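# Lift the bone from the tray onto the table

## Task

Remove the bone from the tray and set it down on the table next to the tray, while the apple, the ball and the root all stay inside the tray.

## Robot and tools

Robot: two arms, left_arm and right_arm, each carrying a parallel gripper and a wrist camera (cam_left_wrist on left_arm, cam_right_wrist on right_arm, both 672x504). Nothing may end up off the table. Avoid dropping things, releasing a part while it is still moving, fast impacts, strong pushing, and any collision or squeeze between the two arms, which can fail the scene outright.

Frames. Scene frame: origin at table-top height halfway between the nominal arm bases, +z up, +x out over the table, left_arm toward +y (arm names do not match image sides). Calibrated bases: left_arm at (+0.028, +0.274, 0) m, quat_wxyz (+1.000, 0, 0, -0.008); right_arm at (-0.011, -0.241, 0) m, quat_wxyz (+1.000, 0, 0, +0.019); both have +z up. Each arm's end_effector_position (m) and end_effector_quat_wxyz are given in that arm's own base frame, and so is the pose of its wrist camera. The reported point sits between the finger pads, just under 1 cm behind the tips. Fingers extend along the gripper's +z and close along its y. Reported hand poses may be a few cm off, more when stretched.

The row. Every commanded row is 14 plain numbers, always for both arms: first left_arm's 7, then right_arm's 7. Each arm's 7 go: shoulder, elbow, waist, wrist pitch, wrist yaw, wrist roll (absolute target angles in radians, same as the Joint positions readout), then gripper opening. Stated joint ranges: shoulder 0.000 to 3.142, elbow 0.000 to 3.142, waist -2.618 to 3.054, wrist pitch -1.571 to 1.571, wrist yaw -1.571 to 1.571, wrist roll -2.094 to 2.094. True ends can differ by up to 0.059 rad; a target beyond an end by more than 0.059 and further out than the current angle is rejected, and overshooting targets are clipped at the real end (possibly reported as "joint sent to its limit"). Opening is an absolute value from -1 (closed, 0 mm gap) to +1 (open, about 87 mm); roughly 69 mm at +0.5, 43 at 0, 18 at -0.5. To keep one arm or gripper unchanged, resend its current Joint targets angles and its present opening; 0 is a real command, not a blank.

Tools.
- execute_actions(actions, cameras): actions is a list of actions; each action is a list of up to 15 rows, one row per 1/30 s step, and a short action repeats its final row to fill 15 steps. An empty list just reports state and images.
- move(target, speed, blend, opening_speed, blocking, cameras): target is one 14-number row or a list of up to 15 rows (absolute joint angles plus openings). All joints move together, so the hand travels on a curve; there is no collision avoidance. speed is the peak rate of the joint with the longest travel, 0.01 to 2 rad/s, default 0.5, single value or one per target. blend (rad) lets the path pass near intermediate targets instead of stopping. opening_speed (0.2 or more per second on the -1 to +1 scale) ramps the grippers. A later target's new openings are applied only after everything halts there. blocking=false returns early while the motion continues; a new move then replaces it. Faster contact hits harder; aiming past a contact presses harder.
- wait(seconds 0 to 10, cameras): lets time pass holding the last commands.
- stop(cameras): brakes a running move; it needs some distance.
- zoom_image(camera, region [x0, y0, x1, y1] pixels, at most 504x504): enlarges part of the latest image of cam_left_wrist or cam_right_wrist.
- finished_scene(scene): ends the scene irreversibly; pass the current scene number. Only call it once the bone rests on the table and the other three items are still in the tray.

Reading results. Joint positions and Joint velocities list each arm's joints in the order above, then gripper position from 0 (closed) to 1 (open). "within noise" means an arm is essentially still. Joint targets shows what joints are currently being driven to. Tool commands shows current gripper commands. grip_measured uses the -1 to +1 command scale. A move adds a "move:" line: done, off_target (resting more than 0.035 rad from a target), moving, held, or fault, possibly limits=held, plus the worst joint per lagging arm. "joint command not followed" means the clearance check altered some steps. Joint torques are noisy with fixed offsets; the first three per arm wrap at ±28 N m. Non-move calls also list joint positions at some steps.

Motion limits. Each step a joint's target may lead its measured angle by at most 0.202 (waist), 0.258 (shoulder), 0.3 (elbow), 0.573 (wrist pitch), 0.522 (wrist yaw and roll) rad, and targets that would shift the hand over 200 mm are scaled back. Large motions take several actions; finish them with further commands. Friction and gravity can leave joints short, especially stretched out; tiny changes may do nothing.

Gripping. Close to an opening about 0.04 below the grip_measured value at first contact for a firm hold, less for a gentler one. Pads exert about 20 N max; slamming shut can squeeze harder.

Heat. Holding loads, long reaches or pushing against unreachable poses warms motors. MOTOR HOT appears at 75 °C; at 90 °C an OVER-TEMPERATURE FAULT folds that arm away and disables it; at 100 °C it goes limp. Brief outside tugs on held parts or loose objects may occur.

Cameras have the listed pinhole+radial calibrations; wrist poses are derived from joint readings and may lag during motion.

Each tool is called after "Call:" as name(argument=value, ...) on one line, values as JSON.

## Session

Call:
execute_actions(actions=[])

Scene clock: 0.00 s.
left_arm: end_effector_position=(+0.3928, +0.0192, +0.0774) grip_measured=+0.975 end_effector_quat_wxyz=(+0.621, -0.062, +0.779, +0.055) | right_arm: end_effector_position=(+0.3786, -0.0022, +0.0586) grip_measured=+1.000 end_effector_quat_wxyz=(+0.600, +0.021, +0.798, -0.049)
Joint names: [shoulder, elbow, waist, wrist pitch, wrist yaw, wrist roll]
Joint positions: left_arm=[1.543 0.363 -0.036 0.952 -0.199 -0.037 0.988] | right_arm=[1.541 0.318 0.076 0.941 0.176 -0.004 1]
Joint velocities: within noise
Joint torques (N m): no reading
Heat: left arm: 31 °C; right arm: 31 °C.
Joint targets: left_arm=[1.535 0.372 -0.036 0.961 -0.199 -0.037] | right_arm=[1.537 0.323 0.076 0.941 0.176 -0.004]
Tool commands: left_gripper/opening=+1.0 right_gripper/opening=+1.0

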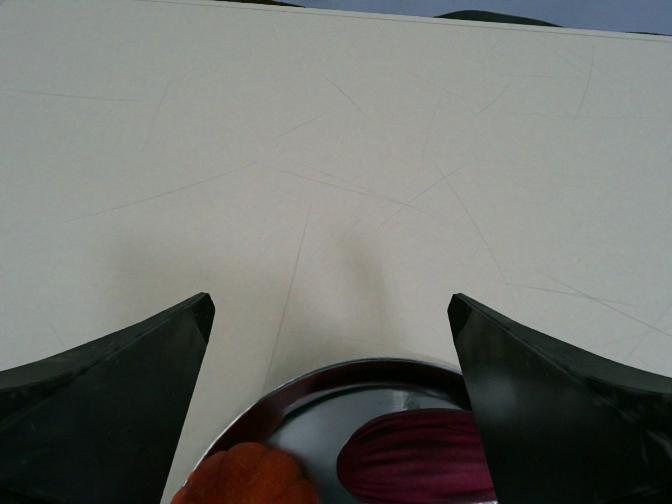

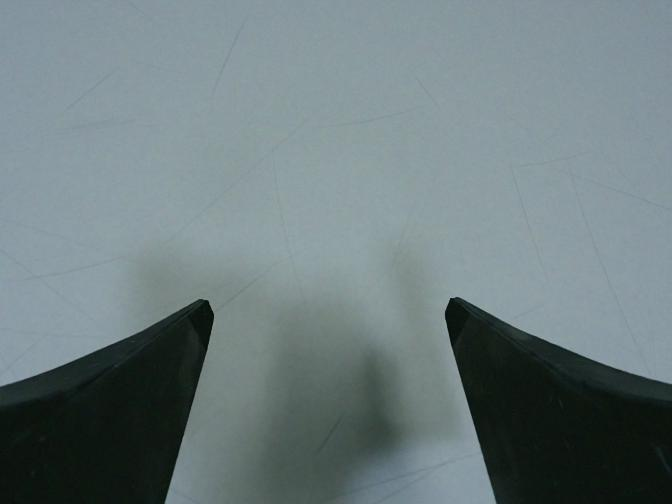

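Call:
move(target=[0.8,0.7,0,-0.6,0,0,1,1.537,0.323,0.076,0.941,0.176,-0.004,1], speed=1.2)

Scene clock: 31.87 s.
left_arm: end_effector_position=(+0.2517, -0.0021, +0.1370) grip_measured=+0.975 end_effector_quat_wxyz=(+0.422, +0.000, +0.907, +0.000) | right_arm: end_effector_position=(+0.3786, -0.0022, +0.0586) grip_measured=+1.000 end_effector_quat_wxyz=(+0.600, +0.021, +0.798, -0.049)
Joint names: [shoulder, elbow, waist, wrist pitch, wrist yaw, wrist roll]
Joint positions: left_arm=[0.803 0.666 -0.016 -0.562 -0.013 -0.01 0.988] | right_arm=[1.541 0.318 0.076 0.941 0.176 -0.004 1]
Joint velocities: within noise
Joint torques (N m): left_arm=[-1.21 11.6 0.7 1.34 0.25 0.03] | right_arm=[-6.3 6.11 0.08 2.03 0.11 -0.02]
Heat: left arm: 32 °C; right arm: 34 °C.
Joint targets: left_arm=[0.799 0.699 -0.007 -0.600 0.000 0.000] | right_arm=[1.537 0.323 0.076 0.941 0.176 -0.004]
move: off_target (left_arm); left_arm: the wrist pitch is farthest, 0.038 rad from its target
camera_calibration:
cam_left_wrist: T_world_to_cam=[[-0.000650295, -0.999943, -0.0106303, 0.00117629], [-1, 0.000651514, -0.00011117, 0.272805], [0.00011809, 0.0106302, -0.999943, 0.278962], [0, 0, 0, 1]] pos_world=[0.272773, -0.00196695, 0.278989]

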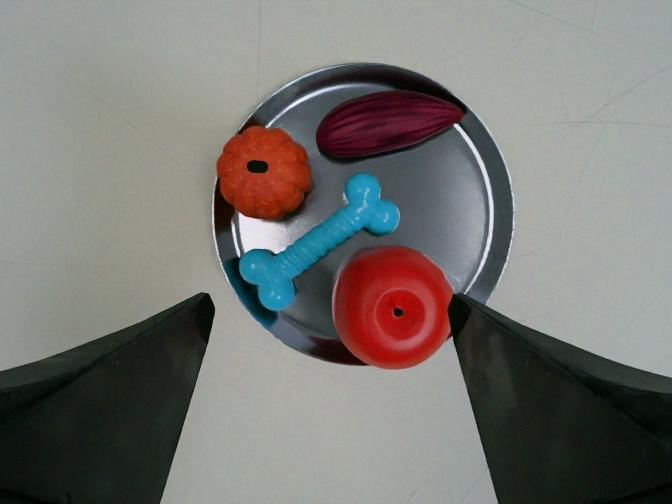

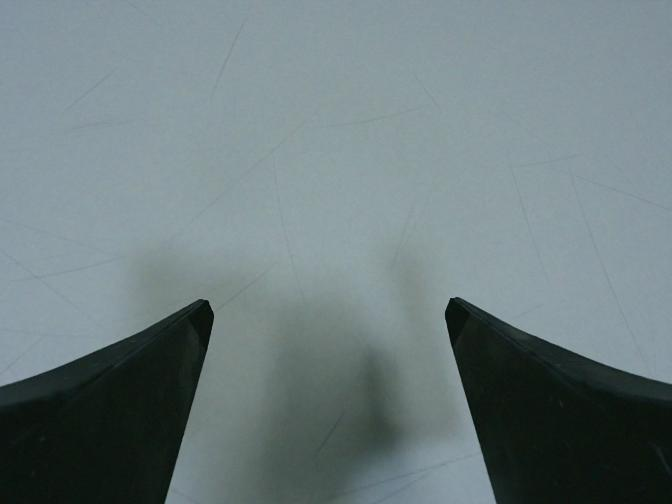

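Call:
move(target=[1.564,1.348,0.091,-1.355,0,1.06,0,1.537,0.323,0.076,0.941,0.176,-0.004,1], speed=1.2, cameras=["cam_left_wrist"])

Scene clock: 62.43 s.
left_arm: end_effector_position=(+0.2429, +0.0600, +0.1272) grip_measured=+0.000 end_effector_quat_wxyz=(-0.007, +0.462, +0.887, +0.003) | right_arm: end_effector_position=(+0.3786, -0.0022, +0.0586) grip_measured=+1.000 end_effector_quat_wxyz=(+0.600, +0.021, +0.798, -0.049)
Joint names: [shoulder, elbow, waist, wrist pitch, wrist yaw, wrist roll]
Joint positions: left_arm=[1.563 1.317 0.089 -1.333 -0.012 1.05 0.5] | right_arm=[1.541 0.318 0.076 0.941 0.176 -0.004 1]
Joint velocities: within noise
Joint torques (N m): left_arm=[-5.11 10.18 0.72 0.11 0.29 0.05] | right_arm=[-6.26 6.15 0.09 2.04 0.11 -0.03]
Heat: left arm: 37 °C; right arm: 35 °C.
Joint targets: left_arm=[1.566 1.348 0.097 -1.355 0.000 1.060] | right_arm=[1.537 0.323 0.076 0.941 0.176 -0.004]
move: done
camera_calibration:
cam_left_wrist: T_world_to_cam=[[-0.824463, -0.565902, -0.00388765, 0.236295], [-0.3604, 0.519745, 0.774582, -0.0210803], [-0.436317, 0.640015, -0.632462, 0.289991], [0, 0, 0, 1]] pos_world=[0.313747, -0.0409224, 0.200655]
Images, in order (width x height): cam_left_wrist 672x504.

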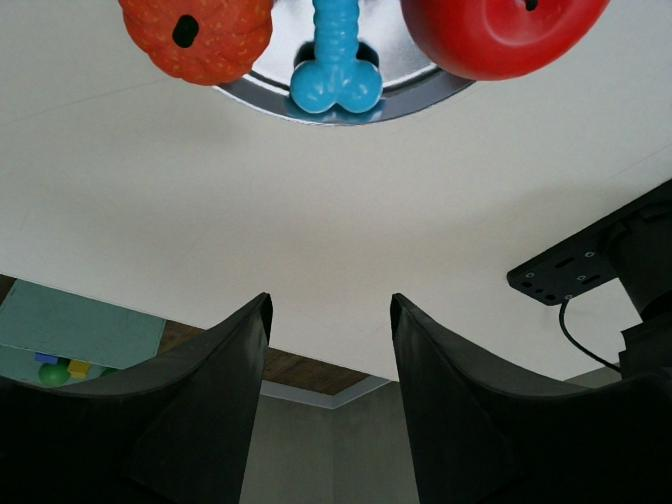

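Call:
move(target=[1.656,1.415,-0.047,-1.321,0,0.915,0,1.537,0.323,0.076,0.941,0.176,-0.004,1], speed=0.8, cameras=["cam_left_wrist"])

Scene clock: 84.87 s.
left_arm: end_effector_position=(+0.2619, +0.0231, +0.1218) grip_measured=+0.000 end_effector_quat_wxyz=(-0.015, +0.466, +0.885, -0.002) | right_arm: end_effector_position=(+0.3786, -0.0022, +0.0586) grip_measured=+1.000 end_effector_quat_wxyz=(+0.600, +0.021, +0.798, -0.049)
Joint names: [shoulder, elbow, waist, wrist pitch, wrist yaw, wrist roll]
Joint positions: left_arm=[1.65 1.384 -0.045 -1.335 -0.009 0.925 0.5] | right_arm=[1.541 0.318 0.076 0.941 0.176 -0.004 1]
Joint velocities: within noise
Joint torques (N m): left_arm=[-5.67 9.99 -0.24 0.47 0.25 -0.14] | right_arm=[-6.23 6.17 0.14 2.03 0.1 -0.03]
Heat: left arm: 38 °C; right arm: 36 °C.
Joint targets: left_arm=[1.655 1.415 -0.048 -1.321 0.000 0.915] | right_arm=[1.537 0.323 0.076 0.941 0.176 -0.004]
move: done
camera_calibration:
cam_left_wrist: T_world_to_cam=[[-0.82946, -0.558409, 0.0132627, 0.230166], [-0.340335, 0.524077, 0.780715, 0.0030038], [-0.442909, 0.643058, -0.624747, 0.319267], [0, 0, 0, 1]] pos_world=[0.333342, -0.0783546, 0.194063]
Images, in order (width x height): cam_left_wrist 672x504.

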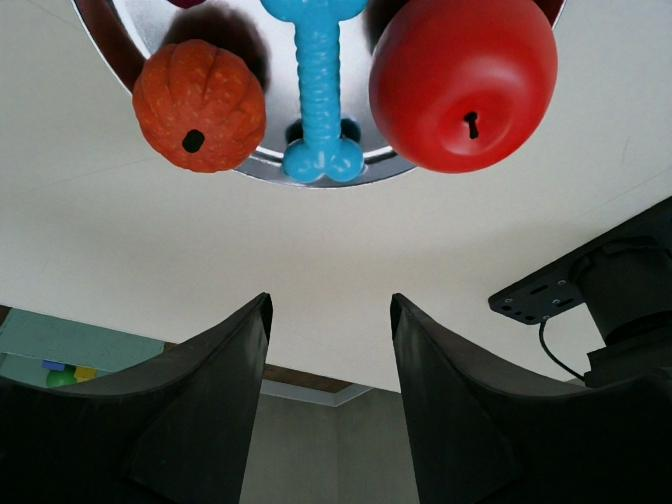

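Call:
move(target=[1.705,1.2265,-0.073,-1.045,0,0.89,-0.1,1.537,0.323,0.076,0.941,0.176,-0.004,1], speed=0.6, cameras=["cam_left_wrist"])

Scene clock: 104.93 s.
left_arm: end_effector_position=(+0.2836, +0.0172, +0.0679) grip_measured=-0.100 end_effector_quat_wxyz=(+0.012, +0.462, +0.887, +0.010) | right_arm: end_effector_position=(+0.3786, -0.0022, +0.0586) grip_measured=+1.000 end_effector_quat_wxyz=(+0.600, +0.021, +0.798, -0.049)
Joint names: [shoulder, elbow, waist, wrist pitch, wrist yaw, wrist roll]
Joint positions: left_arm=[1.704 1.234 -0.06 -1.072 -0.009 0.9 0.45] | right_arm=[1.541 0.318 0.076 0.941 0.176 -0.004 1]
Joint velocities: within noise
Joint torques (N m): left_arm=[-6.38 6.23 -0.55 0.67 0.24 -0.12] | right_arm=[-6.23 6.17 0.09 2.03 0.11 -0.04]
Heat: left arm: 39 °C; right arm: 36 °C.
Joint targets: left_arm=[1.706 1.228 -0.068 -1.045 0.000 0.890] | right_arm=[1.537 0.323 0.076 0.941 0.176 -0.004]
move: done
camera_calibration:
cam_left_wrist: T_world_to_cam=[[-0.823317, -0.566578, -0.033732, 0.247089], [-0.390844, 0.52285, 0.757541, 0.0715236], [-0.41157, 0.636881, -0.651915, 0.292019], [0, 0, 0, 1]] pos_world=[0.351573, -0.083382, 0.144524]
Images, in order (width x height): cam_left_wrist 672x504.

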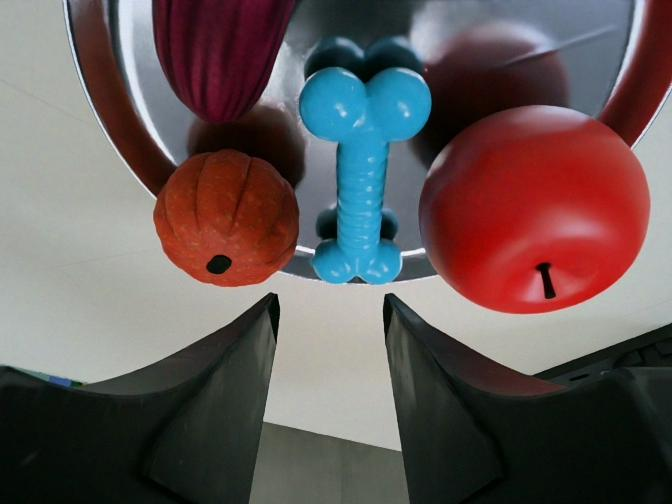

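Call:
move(target=[1.671,1.152,-0.025,-1.035,0,0.937,-0.1,1.537,0.323,0.076,0.941,0.176,-0.004,1], speed=0.5, cameras=["cam_left_wrist"])

Scene clock: 123.77 s.
left_arm: end_effector_position=(+0.2636, +0.0279, +0.0531) grip_measured=-0.100 end_effector_quat_wxyz=(-0.013, +0.459, +0.889, -0.002) | right_arm: end_effector_position=(+0.3786, -0.0022, +0.0586) grip_measured=+1.000 end_effector_quat_wxyz=(+0.600, +0.021, +0.798, -0.049)
Joint names: [shoulder, elbow, waist, wrist pitch, wrist yaw, wrist roll]
Joint positions: left_arm=[1.696 1.159 -0.026 -1.059 -0.009 0.926 0.45] | right_arm=[1.541 0.318 0.076 0.941 0.176 -0.004 1]
Joint velocities: within noise
Joint torques (N m): left_arm=[-8.62 5.9 0.54 0.56 0.25 0.04] | right_arm=[-6.2 6.17 0.13 2.03 0.11 -0.04]
Heat: left arm: 37 °C; right arm: 36 °C.
Joint targets: left_arm=[1.670 1.151 -0.020 -1.035 0.000 0.937] | right_arm=[1.537 0.323 0.076 0.941 0.176 -0.004]
move: done
camera_calibration:
cam_left_wrist: T_world_to_cam=[[-0.819742, -0.572643, 0.0101452, 0.233125], [-0.352373, 0.51823, 0.779276, 0.0581459], [-0.451505, 0.635231, -0.626598, 0.276546], [0, 0, 0, 1]] pos_world=[0.336453, -0.0723066, 0.125607]
Images, in order (width x height): cam_left_wrist 672x504.

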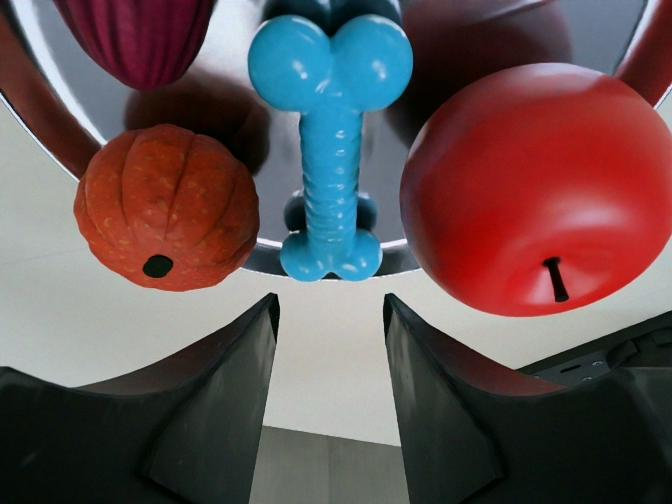

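Call:
move(target=[1.711,1.062,-0.022,-0.906,0,0.937,-0.1,1.537,0.323,0.076,0.941,0.176,-0.004,1], speed=0.3, cameras=["cam_left_wrist"])

Scene clock: 137.10 s.
left_arm: end_effector_position=(+0.2634, +0.0279, +0.0296) grip_measured=-0.100 end_effector_quat_wxyz=(-0.004, +0.459, +0.888, +0.003) | right_arm: end_effector_position=(+0.3786, -0.0022, +0.0586) grip_measured=+1.000 end_effector_quat_wxyz=(+0.600, +0.021, +0.798, -0.049)
Joint names: [shoulder, elbow, waist, wrist pitch, wrist yaw, wrist roll]
Joint positions: left_arm=[1.705 1.073 -0.026 -0.942 -0.009 0.928 0.45] | right_arm=[1.541 0.318 0.076 0.941 0.176 -0.004 1]
Joint velocities: within noise
Joint torques (N m): left_arm=[-5.68 5.41 0.47 0.75 0.27 0.07] | right_arm=[-6.2 6.13 0.08 2.03 0.11 -0.04]
Heat: left arm: 36 °C; right arm: 36 °C.
Joint targets: left_arm=[1.712 1.063 -0.022 -0.906 0.000 0.937] | right_arm=[1.537 0.323 0.076 0.941 0.176 -0.004]
move: off_target (left_arm); left_arm: the wrist pitch is farthest, 0.036 rad from its target
camera_calibration:
cam_left_wrist: T_world_to_cam=[[-0.820644, -0.571391, -0.00754363, 0.233976], [-0.368623, 0.519245, 0.771039, 0.080886], [-0.436647, 0.635529, -0.636743, 0.258087], [0, 0, 0, 1]] pos_world=[0.33452, -0.0723298, 0.103734]
Images, in order (width x height): cam_left_wrist 672x504.

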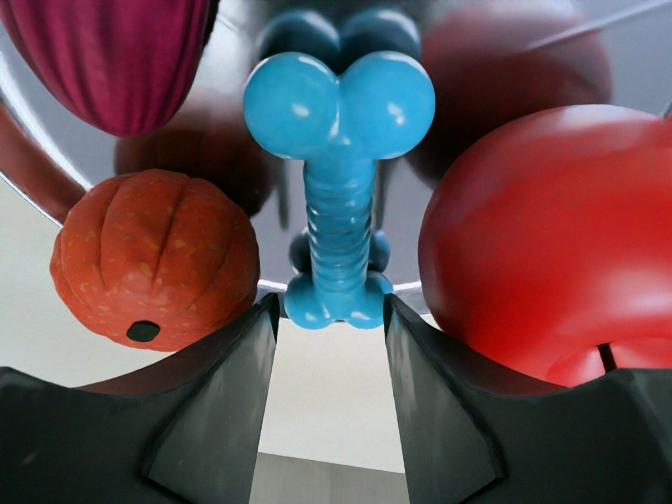

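Call:
move(target=[1.741,1.02,-0.057,-0.83,0,0.898,-0.1,1.537,0.323,0.076,0.941,0.176,-0.004,1], speed=0.2, cameras=["cam_left_wrist"])

Scene clock: 149.47 s.
left_arm: end_effector_position=(+0.2661, +0.0177, +0.0114) grip_measured=-0.100 end_effector_quat_wxyz=(+0.001, +0.467, +0.884, +0.007) | right_arm: end_effector_position=(+0.3786, -0.0022, +0.0586) grip_measured=+1.000 end_effector_quat_wxyz=(+0.600, +0.021, +0.798, -0.049)
Joint names: [shoulder, elbow, waist, wrist pitch, wrist yaw, wrist roll]
Joint positions: left_arm=[1.734 1.028 -0.065 -0.858 -0.011 0.908 0.45] | right_arm=[1.541 0.318 0.076 0.941 0.176 -0.004 1]
Joint velocities: within noise
Joint torques (N m): left_arm=[-5.76 5.44 -0.39 0.68 0.31 -0.21] | right_arm=[-6.23 6.15 0.16 2.03 0.11 -0.04]
Heat: left arm: 35 °C; right arm: 37 °C.
Joint targets: left_arm=[1.740 1.020 -0.071 -0.830 0.000 0.898] | right_arm=[1.537 0.323 0.076 0.941 0.176 -0.004]
move: done
camera_calibration:
cam_left_wrist: T_world_to_cam=[[-0.830946, -0.556078, -0.0175171, 0.232741], [-0.367124, 0.524391, 0.768267, 0.100773], [-0.41803, 0.644819, -0.63989, 0.249108], [0, 0, 0, 1]] pos_world=[0.334526, -0.0840519, 0.086058]
Images, in order (width x height): cam_left_wrist 672x504.

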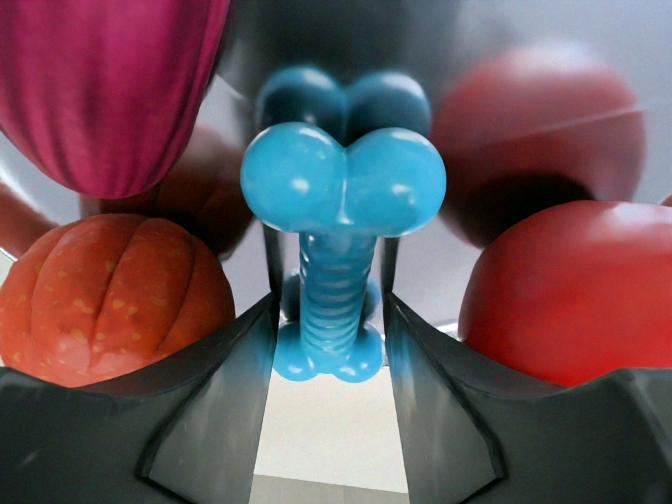

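Call:
move(target=[1.740,1.020,-0.071,-0.83,0,0.898,-0.75,1.537,0.323,0.076,0.941,0.176,-0.004,1], speed=0.2, opening_speed=0.5, cameras=["cam_left_wrist"])

Scene clock: 154.40 s.
left_arm: end_effector_position=(+0.2676, +0.0175, +0.0112) grip_measured=-0.511 end_effector_quat_wxyz=(+0.004, +0.467, +0.884, +0.008) | right_arm: end_effector_position=(+0.3786, -0.0022, +0.0586) grip_measured=+1.000 end_effector_quat_wxyz=(+0.600, +0.021, +0.798, -0.049)
Joint names: [shoulder, elbow, waist, wrist pitch, wrist yaw, wrist roll]
Joint positions: left_arm=[1.734 1.028 -0.065 -0.852 -0.011 0.907 0.244] | right_arm=[1.541 0.318 0.076 0.941 0.176 -0.004 1]
Joint velocities: within noise
Joint torques (N m): left_arm=[-5.86 5.48 -0.4 0.61 0.28 -0.13] | right_arm=[-6.2 6.16 0.1 2.04 0.11 -0.03]
Heat: left arm: 35 °C; right arm: 37 °C.
Joint targets: left_arm=[1.740 1.020 -0.071 -0.830 0.000 0.898] | right_arm=[1.537 0.323 0.076 0.941 0.176 -0.004]
move: done
camera_calibration:
cam_left_wrist: T_world_to_cam=[[-0.830403, -0.556724, -0.0221272, 0.233791], [-0.372181, 0.524711, 0.765611, 0.102912], [-0.414624, 0.644001, -0.642923, 0.248885], [0, 0, 0, 1]] pos_world=[0.335636, -0.0841244, 0.0863967]
Images, in order (width x height): cam_left_wrist 672x504.

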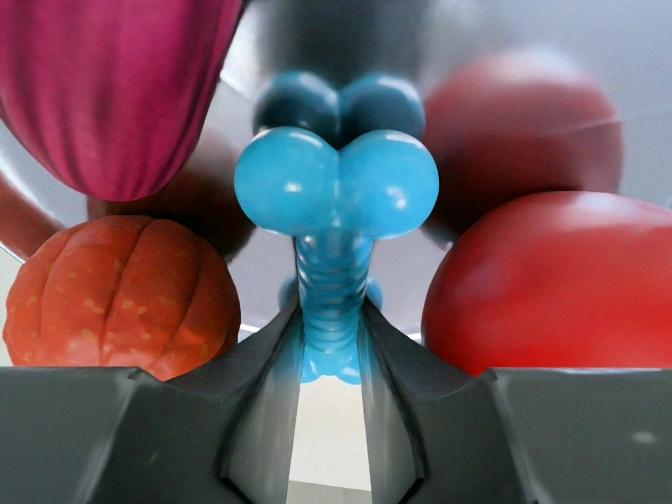

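Call:
move(target=[[1.684,1.145,-0.068,-1.02,0,0.898,-0.75,1.537,0.323,0.076,0.941,0.176,-0.004,1],[1.645,1.315,-0.068,-1.24,0,0.898,-0.75,1.537,0.323,0.076,0.941,0.176,-0.004,1]], speed=0.4, blend=[0.05,0], cameras=["cam_left_wrist"])

Scene clock: 169.07 s.
left_arm: end_effector_position=(+0.2642, +0.0177, +0.0922) grip_measured=-0.511 end_effector_quat_wxyz=(-0.016, +0.467, +0.884, -0.001) | right_arm: end_effector_position=(+0.3786, -0.0022, +0.0586) grip_measured=+1.000 end_effector_quat_wxyz=(+0.600, +0.021, +0.798, -0.049)
Joint names: [shoulder, elbow, waist, wrist pitch, wrist yaw, wrist roll]
Joint positions: left_arm=[1.668 1.286 -0.065 -1.218 -0.011 0.907 0.244] | right_arm=[1.541 0.318 0.076 0.941 0.176 -0.004 1]
Joint velocities: within noise
Joint torques (N m): left_arm=[-8.39 9.78 -0.14 0.05 0.28 -0.14] | right_arm=[-6.24 6.16 0.08 2.03 0.09 -0.05]
Heat: left arm: 34 °C; right arm: 37 °C.
Joint targets: left_arm=[1.645 1.315 -0.068 -1.240 0.000 0.898] | right_arm=[1.537 0.323 0.076 0.941 0.176 -0.004]
move: done
camera_calibration:
cam_left_wrist: T_world_to_cam=[[-0.83063, -0.556709, 0.0113069, 0.229849], [-0.339616, 0.522603, 0.782015, 0.0294379], [-0.441264, 0.645725, -0.623157, 0.304586], [0, 0, 0, 1]] pos_world=[0.33532, -0.0841039, 0.164185]
Images, in order (width x height): cam_left_wrist 672x504.

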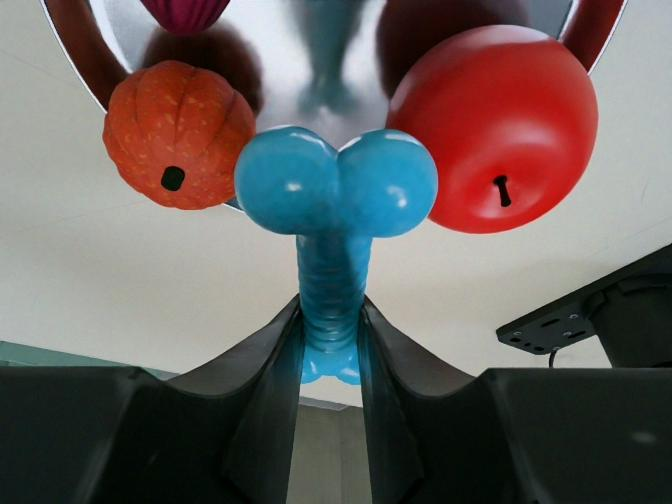

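Call:
move(target=[[1.645,1.315,0.67,-1.24,0,0.898,-0.75,1.537,0.323,0.076,0.941,0.176,-0.004,1],[1.684,1.13,0.67,-1.0,0,0.898,-0.75,1.537,0.323,0.076,0.941,0.176,-0.004,1],[1.711,1.062,0.67,-0.906,0,0.898,-0.75,1.537,0.323,0.076,0.941,0.176,-0.004,1]], speed=[0.6,0.4,0.3], blend=[0.05,0.04,0], cameras=["cam_left_wrist"])

Scene clock: 177.13 s.
left_arm: end_effector_position=(+0.1829, +0.1921, +0.0275) grip_measured=-0.511 end_effector_quat_wxyz=(-0.003, +0.113, +0.994, +0.003) | right_arm: end_effector_position=(+0.3786, -0.0022, +0.0586) grip_measured=+1.000 end_effector_quat_wxyz=(+0.600, +0.021, +0.798, -0.049)
Joint names: [shoulder, elbow, waist, wrist pitch, wrist yaw, wrist roll]
Joint positions: left_arm=[1.708 1.068 0.681 -0.93 -0.008 0.907 0.245] | right_arm=[1.541 0.318 0.076 0.941 0.176 -0.004 1]
Joint velocities: within noise
Joint torques (N m): left_arm=[-5.94 5.89 0.28 0.61 0.24 -0.17] | right_arm=[-6.26 6.12 0.16 2.05 0.11 -0.03]
Heat: left arm: 34 °C; right arm: 37 °C.
Joint targets: left_arm=[1.711 1.063 0.683 -0.906 0.000 0.898] | right_arm=[1.537 0.323 0.076 0.941 0.176 -0.004]
move: done
camera_calibration:
cam_left_wrist: T_world_to_cam=[[-0.232246, -0.972602, -0.0103326, 0.231169], [-0.623806, 0.14079, 0.768794, 0.0869647], [-0.746276, 0.184995, -0.639413, 0.260536], [0, 0, 0, 1]] pos_world=[0.302369, 0.164394, 0.102121]
Images, in order (width x height): cam_left_wrist 672x504.

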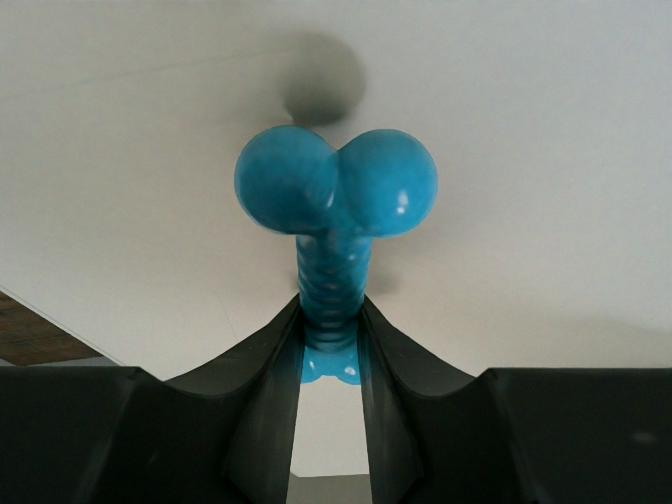

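Call:
move(target=[1.746,1.014,0.683,-0.824,0,0.898,-0.75,1.537,0.323,0.076,0.941,0.176,-0.004,1], speed=0.12, cameras=["cam_left_wrist"])

Scene clock: 181.87 s.
left_arm: end_effector_position=(+0.1817, +0.1911, +0.0100) grip_measured=-0.511 end_effector_quat_wxyz=(-0.005, +0.113, +0.994, +0.001) | right_arm: end_effector_position=(+0.3786, -0.0022, +0.0586) grip_measured=+1.000 end_effector_quat_wxyz=(+0.600, +0.021, +0.798, -0.049)
Joint names: [shoulder, elbow, waist, wrist pitch, wrist yaw, wrist roll]
Joint positions: left_arm=[1.737 1.025 0.681 -0.864 -0.008 0.907 0.245] | right_arm=[1.541 0.318 0.076 0.941 0.176 -0.004 1]
Joint velocities: within noise
Joint torques (N m): left_arm=[-5.76 5.14 0.38 0.78 0.28 -0.11] | right_arm=[-6.24 6.19 0.08 2.03 0.1 -0.04]
Heat: left arm: 34 °C; right arm: 37 °C.
Joint targets: left_arm=[1.745 1.014 0.683 -0.824 0.000 0.898] | right_arm=[1.537 0.323 0.076 0.941 0.176 -0.004]
move: off_target (left_arm); left_arm: the wrist pitch is farthest, 0.040 rad from its target
camera_calibration:
cam_left_wrist: T_world_to_cam=[[-0.232281, -0.972631, -0.00579806, 0.229767], [-0.620384, 0.143562, 0.771047, 0.0986483], [-0.749112, 0.182697, -0.636752, 0.249582], [0, 0, 0, 1]] pos_world=[0.301535, 0.163719, 0.0841913]
Images, in order (width x height): cam_left_wrist 672x504.

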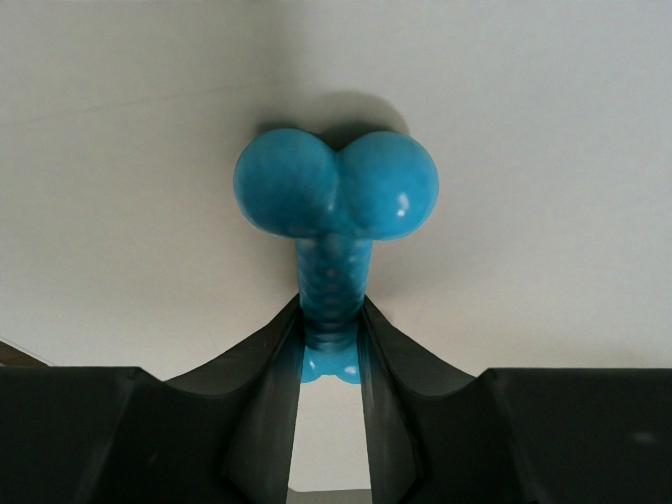

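Call:
move(target=[1.752,1.008,0.683,-0.81,0,0.898,-0.75,1.537,0.323,0.076,0.941,0.176,-0.004,1], speed=0.12, cameras=["cam_left_wrist"])

Scene clock: 186.63 s.
left_arm: end_effector_position=(+0.1818, +0.1912, +0.0100) grip_measured=-0.511 end_effector_quat_wxyz=(-0.004, +0.113, +0.994, +0.001) | right_arm: end_effector_position=(+0.3786, -0.0022, +0.0586) grip_measured=+1.000 end_effector_quat_wxyz=(+0.600, +0.021, +0.798, -0.049)
Joint names: [shoulder, elbow, waist, wrist pitch, wrist yaw, wrist roll]
Joint positions: left_arm=[1.737 1.025 0.681 -0.863 -0.008 0.906 0.245] | right_arm=[1.541 0.318 0.076 0.941 0.176 -0.004 1]
Joint velocities: within noise
Joint torques (N m): left_arm=[-5.11 4.52 0.24 0.95 0.25 -0.14] | right_arm=[-6.23 6.15 0.09 2.04 0.11 -0.03]
Heat: left arm: 34 °C; right arm: 37 °C.
Joint targets: left_arm=[1.752 1.008 0.683 -0.810 0.000 0.898] | right_arm=[1.537 0.323 0.076 0.941 0.176 -0.004]
move: off_target (left_arm); left_arm: the wrist pitch is farthest, 0.053 rad from its target
camera_calibration:
cam_left_wrist: T_world_to_cam=[[-0.231909, -0.972718, -0.00610388, 0.229778], [-0.620668, 0.143138, 0.770897, 0.0988277], [-0.748992, 0.182566, -0.63693, 0.249625], [0, 0, 0, 1]] pos_world=[0.301594, 0.163791, 0.08421]
Images, in order (width x height): cam_left_wrist 672x504.

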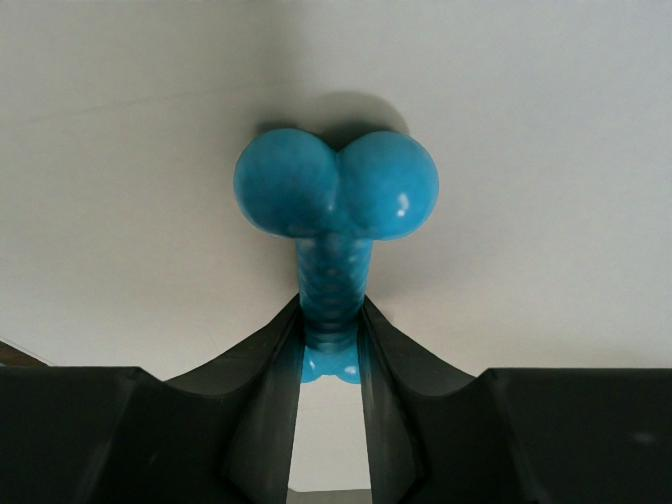

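Call:
move(target=[[1.743,1.018,0.683,-0.84,0,0.898,-0.1,1.537,0.323,0.076,0.941,0.176,-0.004,1],[1.684,1.145,0.683,-1.03,0,0.898,-0.1,1.537,0.323,0.076,0.941,0.176,-0.004,1],[1.62,1.32,0.683,-1.25,0,0.898,-0.1,1.537,0.323,0.076,0.941,0.176,-0.004,1]], speed=[0.2,0.4,0.6], blend=[0,0.04,0], opening_speed=0.5, cameras=["cam_left_wrist"])

Scene clock: 195.47 s.
left_arm: end_effector_position=(+0.1831, +0.1917, +0.1019) grip_measured=-0.100 end_effector_quat_wxyz=(-0.003, +0.113, +0.994, +0.003) | right_arm: end_effector_position=(+0.3786, -0.0022, +0.0586) grip_measured=+1.000 end_effector_quat_wxyz=(+0.600, +0.021, +0.798, -0.049)
Joint names: [shoulder, elbow, waist, wrist pitch, wrist yaw, wrist roll]
Joint positions: left_arm=[1.638 1.295 0.679 -1.228 -0.008 0.906 0.45] | right_arm=[1.541 0.318 0.076 0.941 0.176 -0.004 1]
Joint velocities: within noise
Joint torques (N m): left_arm=[-7.75 9.35 0.39 0.12 0.22 -0.11] | right_arm=[-6.26 6.17 0.18 2.04 0.12 -0.04]
Heat: left arm: 34 °C; right arm: 37 °C.
Joint targets: left_arm=[1.621 1.320 0.681 -1.250 0.000 0.898] | right_arm=[1.537 0.323 0.076 0.941 0.176 -0.004]
move: done
camera_calibration:
cam_left_wrist: T_world_to_cam=[[-0.232627, -0.972514, -0.0100698, 0.23169], [-0.623553, 0.141193, 0.768925, 0.029879], [-0.746369, 0.185152, -0.63926, 0.308308], [0, 0, 0, 1]] pos_world=[0.30264, 0.164019, 0.176447]
Images, in order (width x height): cam_left_wrist 672x504.

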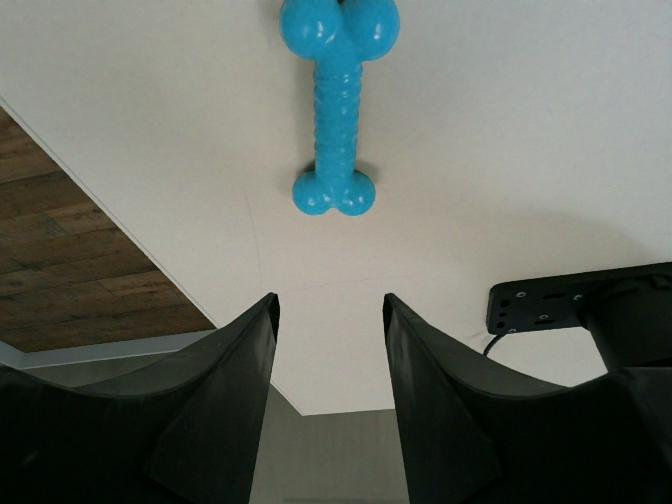

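Call:
finished_scene(scene=1)

The scene is finished: the task was done.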